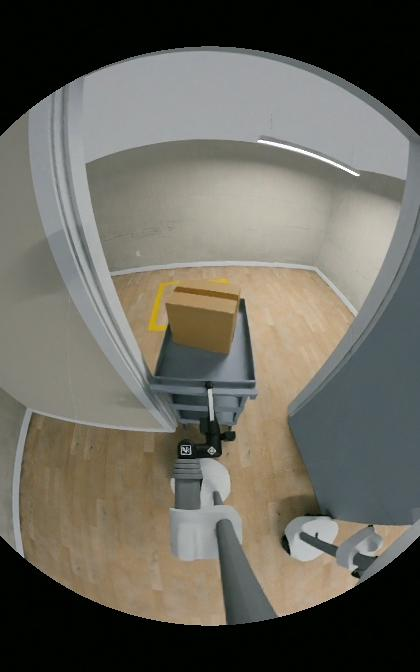

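Emit:
move(blocking=false, r2={"base":{"translate_m":0.35,"strafe_m":-0.09},"pace":"slow"}, cameras=[])

Emit:
wait(seconds=8, cameras=["r2_head_camera","r2_head_left_camera"])

Scene clock: 568.00 s.
move: r2 moving
r1: as last shown
r1.lidar_m: 4.68 2.56 1.97 1.91 0.25 0.25 0.58 0.79 0.80 2.82 2.98 4.28
r1.motor_effort: lift_m=+19(19) arm_m=+4(4) wheel_0=+1(1) wheel_1=+6(7) wheel_2=-1(1)
r1.servo_current: wrist_yaw_rad=39(65) wrist_pitch_rad=46(52) wrist_roll_rad=33(52) gripper_m=39(39)
r1.wrist_depth_mm: - 134 - - 394 225 182 / - 122 135 - 404 228 182 / - 125 158 - 407 243 182 / 109 136 211 - 375 230 182 / 213 - - - 379 231 183 / 221 - 192 - 192 231 183 / 220 163 1537 143 379 204 184
r2.base_odometry: x=-3.767 y=-1.561 heading=-2.888
r2.turned_by_wheels: +0.001
r2.turned_by_imu: +0.001
r2.base_tilt: forward=-0.7 right=+0.1
r2.lidar_m: 0.42 0.43 0.57 1.55 2.14 2.88 - 0.84 0.78 0.80 0.81 0.43
r2.base_status: translate_m moving; strafe_m moving
r2.joint_positions: lift_m=+0.684 arm_m=+0.000 wrist_yaw_rad=+0.001 wrist_pitch_rad=+0.002 wrist_roll_rad=+1.569 gripper_m=-0.014
r2.joint_status: not commanded
r2.measured_speeds: translate_m=+0.048 strafe_m=-0.012 rotate_rad=+0.000 lift_m=+0.000 arm_m=+0.000 wrist_yaw_rad=+0.000 wrist_pitch_rad=+0.000 wrist_roll_rad=+0.000
r2.motor_effort: lift_m=+19(20) arm_m=+4(4) wheel_0=+9(12) wheel_1=+6(7) wheel_2=-9(12)
r2.servo_current: wrist_yaw_rad=52(52) wrist_pitch_rad=46(46) wrist_roll_rad=46(52) gripper_m=72(72)
r2.hand_pose: x=+0.4594 y=-0.0870 z=+0.8614 quat_wxyz=(+0.708, +0.706, +0.001, +0.000) (m; r2's base frame)
r2.wrist_depth_mm: - - - 158 216 1576 1229 / - - - 161 220 1499 - / - - 445 165 224 - - / - 442 439 169 228 - - / - 469 459 171 233 854 - / - - 187 174 180 - - / - - 517 - - 549 -
pictures: none
No camera images: "cameras" was empty.

Scene clock: 572.37 s.
earlier move: r2 done
r1.base_odometry: x=-2.379 y=-0.531 heading=-2.401
r1.turned_by_wheels: +0.000
r1.turned_by_imu: +0.000
r1.base_tilt: forward=-1.6 right=+1.3
r1.lidar_m: 4.68 2.56 1.96 1.90 0.25 0.25 0.60 0.97 1.70 2.83 3.02 4.32
r1.base_status: not commanded
r1.joint_positions: lift_m=+0.500 arm_m=+0.000 wrist_yaw_rad=+3.196 wrist_pitch_rad=+0.002 wrist_roll_rad=+0.000 gripper_m=+0.056
r1.joint_status: not commanded
r1.measured_speeds: all 0
r1.motor_effort: lift_m=+19(19) arm_m=+4(4) wheel_0=+1(1) wheel_1=+6(7) wheel_2=-1(1)
r1.servo_current: wrist_yaw_rad=46(72) wrist_pitch_rad=46(52) wrist_roll_rad=39(65) gripper_m=46(52)
r1.hand_pose: x=-0.1218 y=+0.0716 z=+0.6776 quat_wxyz=(-0.027, -0.001, +0.000, +1.000) (m; r1's base frame)
r1.wrist_depth_mm: - 134 - - 394 224 181 / - 122 134 - 402 226 182 / - 124 158 - 407 244 182 / 109 135 211 - 375 230 183 / 212 - - - 375 231 182 / 222 - 193 - 190 232 183 / 1078 1025 1576 143 382 205 183
r2.base_odometry: x=-4.115 y=-1.562 heading=-2.888
r2.turned_by_wheels: +0.000
r2.turned_by_imu: +0.003
r2.base_tilt: forward=-0.7 right=+0.1
r2.lidar_m: 0.40 0.41 0.29 0.32 2.23 3.02 - 0.98 0.73 0.68 0.74 0.44
r2.base_status: done
r2.joint_positions: lift_m=+0.684 arm_m=+0.000 wrist_yaw_rad=+0.003 wrist_pitch_rad=+0.002 wrist_roll_rad=+1.569 gripper_m=-0.014
r2.joint_status: not commanded
r2.measured_speeds: all 0
r2.motor_effort: lift_m=+19(20) arm_m=+4(4) wheel_0=+8(14) wheel_1=+6(8) wheel_2=-5(12)
r2.servo_current: wrist_yaw_rad=46(65) wrist_pitch_rad=46(46) wrist_roll_rad=39(65) gripper_m=72(85)
r2.hand_pose: x=+0.4595 y=-0.0866 z=+0.8614 quat_wxyz=(+0.708, +0.706, +0.002, +0.000) (m; r2's base frame)
r2.wrist_depth_mm: - - - 172 230 1366 1060 / - - - 172 232 1756 554 / - - - 173 233 831 - / - 442 436 173 234 - - / - 459 455 174 235 - - / - - 188 175 181 - - / - - 484 - - 124 -
wait: 4.37 of 8 s (r2 has come to rest)
pictures: r2_head_camera, r2_head_left_camera
Images, in order (width x height): r2_head_camera 420x560, r2_head_left_camera 420x672.

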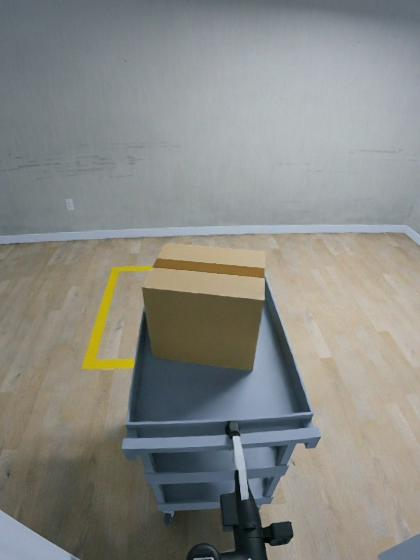

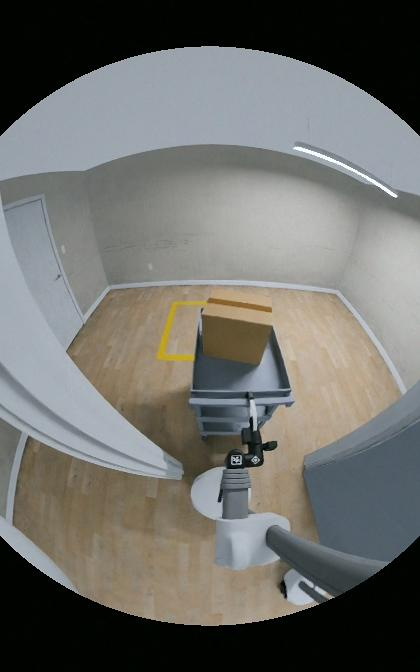

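Emit:
move(blocking=false, r2={"base":{"translate_m":0.35,"strafe_m":0.01},"pace":"slow"}, cameras=[])

Emit:
wait(seconds=8, cameras=["r2_head_camera","r2_head_left_camera"])

Scene clock: 578.90 s.
move: r2 moving
r1: as last shown
r1.lidar_m: 4.68 2.58 1.95 1.91 0.25 0.26 0.57 0.98 1.73 2.83 2.99 4.30
r1.motor_effort: lift_m=+19(19) arm_m=+4(4) wheel_0=+0(1) wheel_1=+6(6) wheel_2=-1(1)
r1.servo_current: wrist_yaw_rad=52(72) wrist_pitch_rad=39(52) wrist_roll_rad=46(52) gripper_m=39(46)
r1.wrist_depth_mm: - 135 - - 394 224 181 / - 122 135 - 404 227 182 / - 125 158 - 404 243 182 / 109 135 211 - 375 230 182 / 213 - - - 375 230 183 / 221 - 193 - 191 231 183 / 1078 1042 1537 143 379 205 184
r2.base_odometry: x=-4.127 y=-1.565 heading=-2.888
r2.turned_by_wheels: +0.000
r2.turned_by_imu: +0.001
r2.base_tilt: forward=-0.6 right=+0.1
r2.lidar_m: 0.40 0.41 0.28 0.27 2.22 3.04 - 1.00 0.76 0.67 0.73 0.43
r2.base_status: translate_m moving; strafe_m moving
r2.joint_positions: lift_m=+0.684 arm_m=+0.000 wrist_yaw_rad=+0.003 wrist_pitch_rad=+0.002 wrist_roll_rad=+1.569 gripper_m=-0.014
r2.joint_status: not commanded
r2.measured_speeds: translate_m=+0.049 strafe_m=+0.002 rotate_rad=-0.001 lift_m=+0.000 arm_m=+0.000 wrist_yaw_rad=+0.000 wrist_pitch_rad=+0.000 wrist_roll_rad=+0.000
r2.motor_effort: lift_m=+20(20) arm_m=+4(4) wheel_0=+11(12) wheel_1=+6(9) wheel_2=-11(12)
r2.servo_current: wrist_yaw_rad=46(59) wrist_pitch_rad=39(52) wrist_roll_rad=46(65) gripper_m=72(72)
r2.hand_pose: x=+0.4595 y=-0.0866 z=+0.8614 quat_wxyz=(+0.708, +0.706, +0.002, +0.000) (m; r2's base frame)
r2.wrist_depth_mm: - - - 173 232 255 1042 / - - - 173 233 1661 544 / - - - 173 233 831 - / - 439 439 174 234 842 - / - 459 452 174 235 - - / - - 186 175 181 - - / - - 484 - - 124 -
pictures: none
No camera images: "cameras" was empty.

Scene clock: 583.17 s.
earlier move: r2 done
r1.base_odometry: x=-2.379 y=-0.531 heading=-2.401
r1.turned_by_wheels: +0.000
r1.turned_by_imu: +0.000
r1.base_tilt: forward=-1.6 right=+1.3
r1.lidar_m: 4.69 2.53 1.96 1.91 0.25 0.25 0.58 1.27 1.75 2.82 3.02 4.30
r1.base_status: not commanded
r1.joint_positions: lift_m=+0.500 arm_m=+0.000 wrist_yaw_rad=+3.196 wrist_pitch_rad=+0.002 wrist_roll_rad=+0.000 gripper_m=+0.056
r1.joint_status: not commanded
r1.measured_speeds: all 0
r1.motor_effort: lift_m=+19(19) arm_m=+4(4) wheel_0=+1(2) wheel_1=+6(7) wheel_2=-1(1)
r1.servo_current: wrist_yaw_rad=59(78) wrist_pitch_rad=46(52) wrist_roll_rad=46(72) gripper_m=33(52)
r1.hand_pose: x=-0.1218 y=+0.0716 z=+0.6776 quat_wxyz=(-0.027, -0.001, +0.000, +1.000) (m; r1's base frame)
r1.wrist_depth_mm: - 135 - - 397 225 181 / - 122 135 - 402 227 182 / - 125 158 - 407 244 182 / 109 135 211 - 373 230 183 / 213 - - - 375 230 183 / 222 - 195 - 190 232 183 / 1430 1336 1499 143 382 204 183
r2.base_odometry: x=-4.451 y=-1.659 heading=-2.888
r2.turned_by_wheels: -0.001
r2.turned_by_imu: -0.002
r2.base_tilt: forward=-0.7 right=+0.1
r2.lidar_m: 0.39 0.42 2.28 0.52 0.28 4.01 - 1.11 0.74 0.72 2.67 0.43
r2.base_status: done
r2.joint_positions: lift_m=+0.684 arm_m=+0.000 wrist_yaw_rad=-0.005 wrist_pitch_rad=+0.002 wrist_roll_rad=+1.569 gripper_m=-0.014
r2.joint_status: not commanded
r2.measured_speeds: all 0
r2.motor_effort: lift_m=+19(20) arm_m=+4(4) wheel_0=+3(12) wheel_1=+5(9) wheel_2=-9(14)
r2.servo_current: wrist_yaw_rad=46(65) wrist_pitch_rad=39(52) wrist_roll_rad=46(72) gripper_m=72(78)
r2.hand_pose: x=+0.4588 y=-0.0888 z=+0.8614 quat_wxyz=(+0.708, +0.706, -0.001, -0.003) (m; r2's base frame)
r2.wrist_depth_mm: - - - 173 233 1499 1060 / - - - 174 234 1661 549 / - - - 174 234 831 - / - 442 433 174 235 - - / - 462 449 174 235 - - / - - 186 174 180 - - / - - 484 - - 124 -
wait: 4.27 of 8 s (r2 has come to rest)
pictures: r2_head_camera, r2_head_left_camera
Images, in order (width x height): r2_head_camera 420x560, r2_head_left_camera 420x672.

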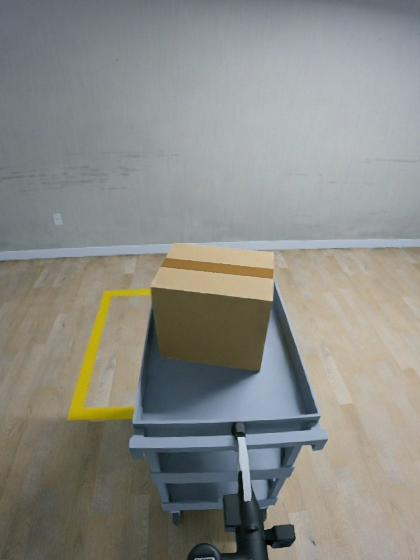

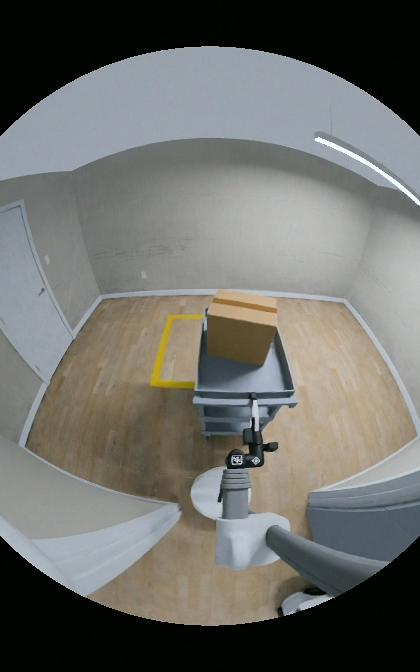

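Emit:
move(blocking=false, r2={"base":{"translate_m":0.38,"strafe_m":0.11},"pace":"slow"}, cameras=[])

Emit:
wait(seconds=8, cameras=["r2_head_camera","r2_head_left_camera"])

Scene clock: 591.37 s.
move: r2 moving
r1: as last shown
r1.lidar_m: 4.69 2.55 1.97 1.89 0.25 0.25 0.57 1.28 1.74 2.82 3.01 4.31
r1.motor_effort: lift_m=+19(19) arm_m=+4(4) wheel_0=+1(1) wheel_1=+6(6) wheel_2=-1(1)
r1.servo_current: wrist_yaw_rad=39(59) wrist_pitch_rad=39(52) wrist_roll_rad=65(65) gripper_m=46(46)
r1.wrist_depth_mm: - 134 - - 394 224 181 / - 122 135 - 404 228 182 / - 125 159 - 407 244 182 / 109 135 212 - 373 230 183 / 213 - - - 379 232 183 / 222 - 194 - 190 230 183 / 1397 1336 1537 143 379 204 183
r2.base_odometry: x=-4.462 y=-1.665 heading=-2.889
r2.turned_by_wheels: -0.001
r2.turned_by_imu: +0.000
r2.base_tilt: forward=-0.7 right=+0.1
r2.lidar_m: 0.40 0.42 2.25 0.59 0.29 4.21 - 1.16 0.73 0.73 2.70 0.44
r2.base_status: translate_m moving; strafe_m moving
r2.joint_positions: lift_m=+0.684 arm_m=+0.000 wrist_yaw_rad=-0.005 wrist_pitch_rad=+0.002 wrist_roll_rad=+1.569 gripper_m=-0.014
r2.joint_status: not commanded
r2.measured_speeds: translate_m=+0.048 strafe_m=+0.014 rotate_rad=+0.000 lift_m=+0.000 arm_m=+0.000 wrist_yaw_rad=-0.007 wrist_pitch_rad=+0.000 wrist_roll_rad=+0.000
r2.motor_effort: lift_m=+20(20) arm_m=+4(4) wheel_0=+1(5) wheel_1=+6(9) wheel_2=-15(15)
r2.servo_current: wrist_yaw_rad=46(65) wrist_pitch_rad=46(46) wrist_roll_rad=46(59) gripper_m=72(78)
r2.hand_pose: x=+0.4588 y=-0.0889 z=+0.8614 quat_wxyz=(+0.708, +0.706, -0.001, -0.003) (m; r2's base frame)
r2.wrist_depth_mm: - - - 173 235 1499 1042 / - - - 174 234 1708 549 / - - - 174 235 831 - / - 442 439 175 234 - - / - 459 455 175 235 - - / - - 187 175 181 - - / - - 484 - - 124 -
pictures: none
No camera images: "cameras" was empty.

Scene clock: 596.07 s.
earlier move: r2 done
r1.base_odometry: x=-2.379 y=-0.531 heading=-2.401
r1.turned_by_wheels: +0.000
r1.turned_by_imu: +0.000
r1.base_tilt: forward=-1.6 right=+1.3
r1.lidar_m: 4.69 2.56 1.96 1.90 0.25 0.25 0.57 1.45 1.71 2.83 3.01 4.32
r1.base_status: not commanded
r1.joint_positions: lift_m=+0.500 arm_m=+0.000 wrist_yaw_rad=+3.196 wrist_pitch_rad=+0.002 wrist_roll_rad=+0.000 gripper_m=+0.056
r1.joint_status: not commanded
r1.measured_speeds: all 0
r1.motor_effort: lift_m=+19(19) arm_m=+4(4) wheel_0=+1(1) wheel_1=+6(7) wheel_2=-1(1)
r1.servo_current: wrist_yaw_rad=59(65) wrist_pitch_rad=39(52) wrist_roll_rad=52(65) gripper_m=46(52)
r1.hand_pose: x=-0.1218 y=+0.0716 z=+0.6776 quat_wxyz=(-0.027, -0.001, +0.000, +1.000) (m; r1's base frame)
r1.wrist_depth_mm: - 135 - - 394 224 182 / - 122 134 - 402 227 182 / - 125 158 - 404 244 182 / 109 136 211 - 373 230 183 / 213 - - - 375 231 183 / 222 - 194 - 191 232 183 / 1397 1537 1537 143 379 204 184
r2.base_odometry: x=-4.791 y=-1.860 heading=-2.889
r2.turned_by_wheels: +0.000
r2.turned_by_imu: -0.001
r2.base_tilt: forward=-0.7 right=+0.1
r2.lidar_m: 0.40 0.45 2.14 2.04 0.74 0.52 - 1.21 0.95 1.76 2.75 0.41
r2.base_status: done
r2.joint_positions: lift_m=+0.684 arm_m=+0.000 wrist_yaw_rad=-0.006 wrist_pitch_rad=+0.002 wrist_roll_rad=+1.569 gripper_m=-0.014
r2.joint_status: not commanded
r2.measured_speeds: all 0
r2.motor_effort: lift_m=+19(20) arm_m=+4(4) wheel_0=+0(5) wheel_1=+4(9) wheel_2=-9(16)
r2.servo_current: wrist_yaw_rad=52(72) wrist_pitch_rad=33(46) wrist_roll_rad=39(59) gripper_m=65(78)
r2.hand_pose: x=+0.4587 y=-0.0892 z=+0.8614 quat_wxyz=(+0.708, +0.706, -0.001, -0.003) (m; r2's base frame)
r2.wrist_depth_mm: - - - 148 203 1576 585 / - - - 153 210 - - / - 424 415 158 216 - - / - 455 445 165 224 842 - / - - 480 170 231 - - / - - 188 175 180 - - / - - - - - 1576 496
wait: 4.70 of 8 s (r2 has come to rest)
pictures: r2_head_camera, r2_head_left_camera
Images, in order (width x height): r2_head_camera 420x560, r2_head_left_camera 420x672.

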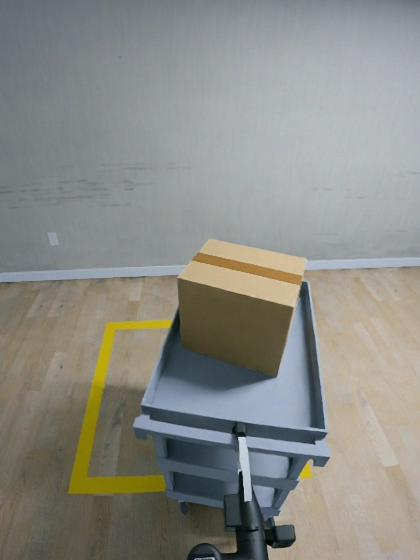

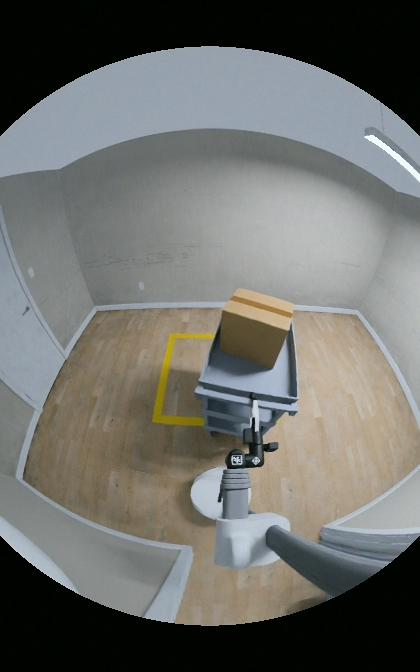

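Emit:
move(blocking=false, r2={"base":{"translate_m":-0.15,"strafe_m":-0.38},"pace":"slow"}, cameras=[])

Emit:
wait(seconds=8, cameras=["r2_head_camera","r2_head_left_camera"])

Scene clock: 605.00 s.
move: r2 moving
r1: as last shown
r1.lidar_m: 4.68 2.54 1.96 1.89 0.25 0.25 0.59 1.47 1.70 2.82 3.02 4.31
r1.motor_effort: lift_m=+19(19) arm_m=+4(4) wheel_0=+1(1) wheel_1=+6(6) wheel_2=-1(1)
r1.servo_current: wrist_yaw_rad=65(65) wrist_pitch_rad=39(46) wrist_roll_rad=59(59) gripper_m=39(46)
r1.wrist_depth_mm: - 134 - - 392 224 182 / - 122 134 - 402 228 182 / - 125 159 - 407 242 182 / 109 136 211 - 377 231 183 / 213 - - - 377 231 183 / 223 - 194 - 191 232 183 / 1430 1537 1576 143 379 204 184
r2.base_odometry: x=-4.790 y=-1.848 heading=-2.888
r2.turned_by_wheels: +0.000
r2.turned_by_imu: +0.001
r2.base_tilt: forward=-0.6 right=+0.1
r2.lidar_m: 0.42 0.45 2.16 2.07 0.74 0.53 - 1.19 0.95 1.73 2.76 0.39
r2.base_status: translate_m moving; strafe_m moving
r2.joint_positions: lift_m=+0.684 arm_m=+0.000 wrist_yaw_rad=-0.003 wrist_pitch_rad=+0.002 wrist_roll_rad=+1.569 gripper_m=-0.014
r2.joint_status: not commanded
r2.measured_speeds: translate_m=-0.018 strafe_m=-0.045 rotate_rad=+0.001 lift_m=+0.000 arm_m=+0.000 wrist_yaw_rad=+0.008 wrist_pitch_rad=+0.000 wrist_roll_rad=+0.000
r2.motor_effort: lift_m=+19(20) arm_m=+4(4) wheel_0=+4(5) wheel_1=-8(10) wheel_2=+7(7)
r2.servo_current: wrist_yaw_rad=46(65) wrist_pitch_rad=46(46) wrist_roll_rad=46(52) gripper_m=78(78)
r2.hand_pose: x=+0.4590 y=-0.0882 z=+0.8614 quat_wxyz=(+0.708, +0.706, +0.000, -0.002) (m; r2's base frame)
r2.wrist_depth_mm: - - - 146 202 1499 - / - - 603 151 207 778 - / - 418 410 155 216 - - / - 455 442 163 224 842 - / - - 480 170 231 - - / - - 185 176 180 - - / - - - - - 1537 488
pictures: none
No camera images: "cameras" was empty.

Scene clock: 609.87 s.
earlier move: r2 done
r1.base_odometry: x=-2.379 y=-0.531 heading=-2.401
r1.turned_by_wheels: +0.000
r1.turned_by_imu: +0.000
r1.base_tilt: forward=-1.6 right=+1.3
r1.lidar_m: 4.70 2.55 1.95 1.91 0.25 0.25 0.58 1.45 1.71 2.81 3.01 4.29
r1.base_status: not commanded
r1.joint_positions: lift_m=+0.500 arm_m=+0.000 wrist_yaw_rad=+3.196 wrist_pitch_rad=+0.002 wrist_roll_rad=+0.000 gripper_m=+0.056
r1.joint_status: not commanded
r1.measured_speeds: all 0
r1.motor_effort: lift_m=+19(19) arm_m=+4(4) wheel_0=+1(2) wheel_1=+6(7) wheel_2=-1(1)
r1.servo_current: wrist_yaw_rad=39(72) wrist_pitch_rad=46(52) wrist_roll_rad=59(72) gripper_m=33(52)
r1.hand_pose: x=-0.1218 y=+0.0716 z=+0.6776 quat_wxyz=(-0.027, -0.001, +0.000, +1.000) (m; r1's base frame)
r1.wrist_depth_mm: - 135 257 - 394 225 182 / - 122 135 - 402 227 182 / - 125 159 - 410 244 182 / 109 135 211 - 373 231 183 / 213 - - - 375 231 183 / 222 - 193 - 191 233 183 / 1366 1576 1464 143 377 205 184
r2.base_odometry: x=-4.741 y=-1.455 heading=-2.888
r2.turned_by_wheels: +0.000
r2.turned_by_imu: +0.002
r2.base_tilt: forward=-0.7 right=+0.1
r2.lidar_m: 0.34 0.33 2.54 1.51 0.67 3.62 1.41 0.63 0.54 1.23 2.40 0.47
r2.base_status: done
r2.joint_positions: lift_m=+0.684 arm_m=+0.000 wrist_yaw_rad=+0.006 wrist_pitch_rad=+0.002 wrist_roll_rad=+1.569 gripper_m=-0.014
r2.joint_status: not commanded
r2.measured_speeds: all 0
r2.motor_effort: lift_m=+19(20) arm_m=-4(4) wheel_0=+5(15) wheel_1=-4(10) wheel_2=+8(14)
r2.servo_current: wrist_yaw_rad=46(72) wrist_pitch_rad=39(52) wrist_roll_rad=39(59) gripper_m=78(78)
r2.hand_pose: x=+0.4598 y=-0.0857 z=+0.8614 quat_wxyz=(+0.708, +0.706, +0.003, +0.001) (m; r2's base frame)
r2.wrist_depth_mm: - - - 240 - 1708 1182 / - - - 224 294 306 306 / - - - 210 276 1756 1138 / - - - 198 257 1708 - / - - 449 186 244 831 - / - 439 186 177 180 - - / - 430 427 - 221 - -
wait: 4.87 of 8 s (r2 has come to rest)
pictures: r2_head_camera, r2_head_left_camera
Images, in order (width x height): r2_head_camera 420x560, r2_head_left_camera 420x672.

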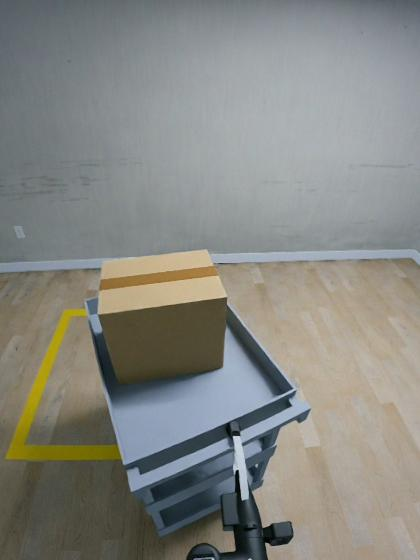

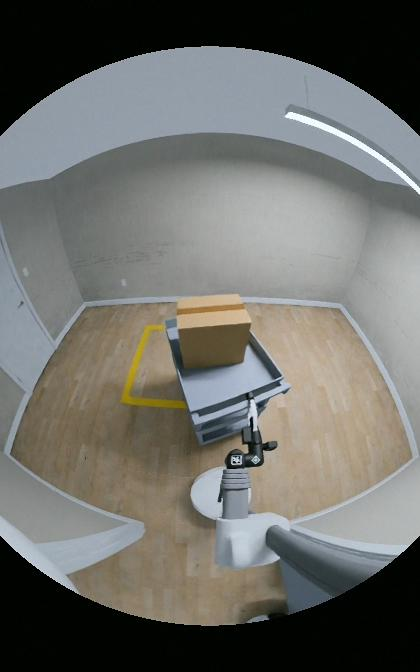

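Emit:
move(blocking=false, r2={"base":{"translate_m":0.42,"strafe_m":0.2},"pace":"slow"}, cameras=[])

Emit:
wait(seconds=8, cameras=["r2_head_camera","r2_head_left_camera"])

Scene clock: 617.50 s.
move: r2 moving
r1: as last shown
r1.lidar_m: 4.68 2.53 1.96 1.90 0.25 0.26 0.59 1.45 1.72 2.82 3.02 4.28
r1.motor_effort: lift_m=+19(19) arm_m=+4(4) wheel_0=+1(1) wheel_1=+6(6) wheel_2=-1(1)
r1.servo_current: wrist_yaw_rad=52(65) wrist_pitch_rad=46(46) wrist_roll_rad=46(59) gripper_m=39(46)
r1.wrist_depth_mm: - 135 258 - 394 224 182 / - 122 135 - 399 228 182 / - 125 159 - 410 243 182 / 109 136 212 - 373 230 182 / 213 - - - 375 231 183 / 222 - 193 - 191 232 183 / 1430 1537 1499 143 379 204 183
r2.base_odometry: x=-4.752 y=-1.464 heading=-2.888
r2.turned_by_wheels: +0.000
r2.turned_by_imu: +0.000
r2.base_tilt: forward=-0.7 right=+0.1
r2.lidar_m: 0.32 0.31 2.55 1.58 0.64 3.63 1.42 0.63 0.56 1.26 2.41 0.47
r2.base_status: translate_m moving; strafe_m moving
r2.joint_positions: lift_m=+0.684 arm_m=+0.000 wrist_yaw_rad=-0.001 wrist_pitch_rad=+0.002 wrist_roll_rad=+1.569 gripper_m=-0.014
r2.joint_status: not commanded
r2.measured_speeds: translate_m=+0.049 strafe_m=+0.022 rotate_rad=-0.003 lift_m=+0.000 arm_m=+0.000 wrist_yaw_rad=-0.022 wrist_pitch_rad=+0.000 wrist_roll_rad=+0.000
r2.motor_effort: lift_m=+19(20) arm_m=-2(4) wheel_0=+5(11) wheel_1=+9(10) wheel_2=-12(13)
r2.servo_current: wrist_yaw_rad=46(59) wrist_pitch_rad=46(46) wrist_roll_rad=46(52) gripper_m=72(78)
r2.hand_pose: x=+0.4592 y=-0.0876 z=+0.8614 quat_wxyz=(+0.708, +0.706, +0.001, -0.001) (m; r2's base frame)
r2.wrist_depth_mm: - - - 247 - 1708 1160 / - - - 228 300 310 317 / - - - 213 278 1708 1205 / - - - 198 258 1708 - / - - 442 187 243 831 - / - 436 187 175 180 - - / - 427 421 - 220 - -
pictures: none
No camera images: "cameras" was empty.

Scene clock: 622.83 s.
earlier move: r2 done
r1.base_odometry: x=-2.379 y=-0.531 heading=-2.401
r1.turned_by_wheels: +0.000
r1.turned_by_imu: +0.000
r1.base_tilt: forward=-1.6 right=+1.3
r1.lidar_m: 4.67 2.55 1.95 1.91 0.25 0.25 0.61 1.45 1.73 2.82 3.00 4.30
r1.base_status: not commanded
r1.joint_positions: lift_m=+0.500 arm_m=+0.000 wrist_yaw_rad=+3.196 wrist_pitch_rad=+0.002 wrist_roll_rad=+0.000 gripper_m=+0.056
r1.joint_status: not commanded
r1.measured_speeds: all 0
r1.motor_effort: lift_m=+19(19) arm_m=+4(4) wheel_0=+1(2) wheel_1=+6(7) wheel_2=-1(1)
r1.servo_current: wrist_yaw_rad=33(78) wrist_pitch_rad=46(52) wrist_roll_rad=59(72) gripper_m=39(46)
r1.hand_pose: x=-0.1218 y=+0.0716 z=+0.6776 quat_wxyz=(-0.027, -0.001, +0.000, +1.000) (m; r1's base frame)
r1.wrist_depth_mm: - 134 - - 394 224 182 / - 122 134 - 402 226 182 / - 125 158 - 410 244 182 / 109 135 211 - 375 230 182 / 213 - - - 375 231 183 / 223 - 194 - 192 232 183 / 1397 1499 1576 143 377 204 184
r2.base_odometry: x=-5.098 y=-1.754 heading=-2.888
r2.turned_by_wheels: +0.000
r2.turned_by_imu: -0.003
r2.base_tilt: forward=-0.7 right=+0.1
r2.lidar_m: 0.37 0.38 2.34 2.22 1.12 0.84 1.87 0.98 1.05 2.49 2.57 0.44
r2.base_status: done
r2.joint_positions: lift_m=+0.684 arm_m=+0.000 wrist_yaw_rad=-0.007 wrist_pitch_rad=+0.002 wrist_roll_rad=+1.569 gripper_m=-0.014
r2.joint_status: not commanded
r2.measured_speeds: all 0
r2.motor_effort: lift_m=+19(20) arm_m=+4(4) wheel_0=+0(11) wheel_1=+4(10) wheel_2=-10(17)
r2.servo_current: wrist_yaw_rad=59(72) wrist_pitch_rad=46(46) wrist_roll_rad=52(65) gripper_m=72(78)
r2.hand_pose: x=+0.4586 y=-0.0895 z=+0.8614 quat_wxyz=(+0.708, +0.706, -0.002, -0.003) (m; r2's base frame)
r2.wrist_depth_mm: - - - 195 258 267 266 / - - - 191 254 1708 1182 / - - - 186 248 1618 - / - 436 439 182 243 831 - / - 442 445 180 236 - - / - 449 188 174 180 - - / - 124 452 - 228 - -
wait: 5.33 of 8 s (r2 has come to rest)
pictures: r2_head_camera, r2_head_left_camera
Images, in order (width x height): r2_head_camera 420x560, r2_head_left_camera 420x672.

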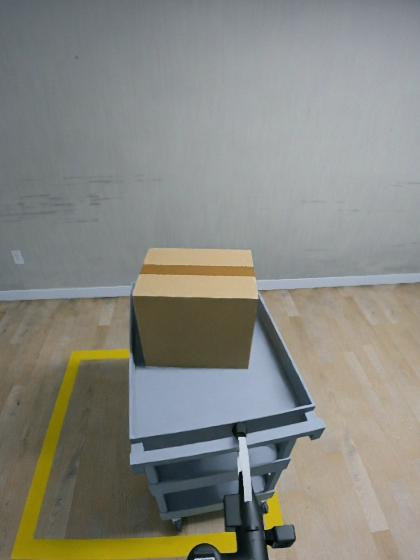

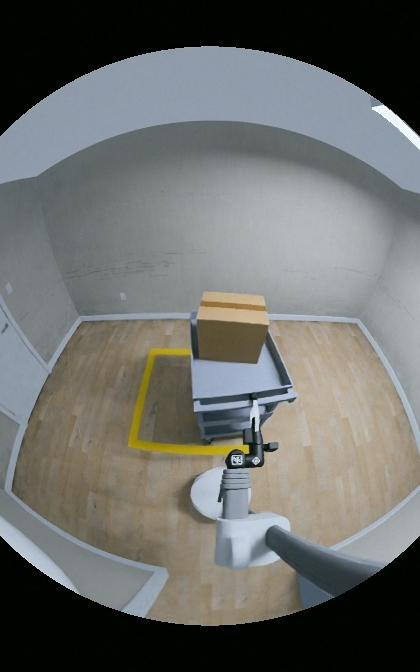

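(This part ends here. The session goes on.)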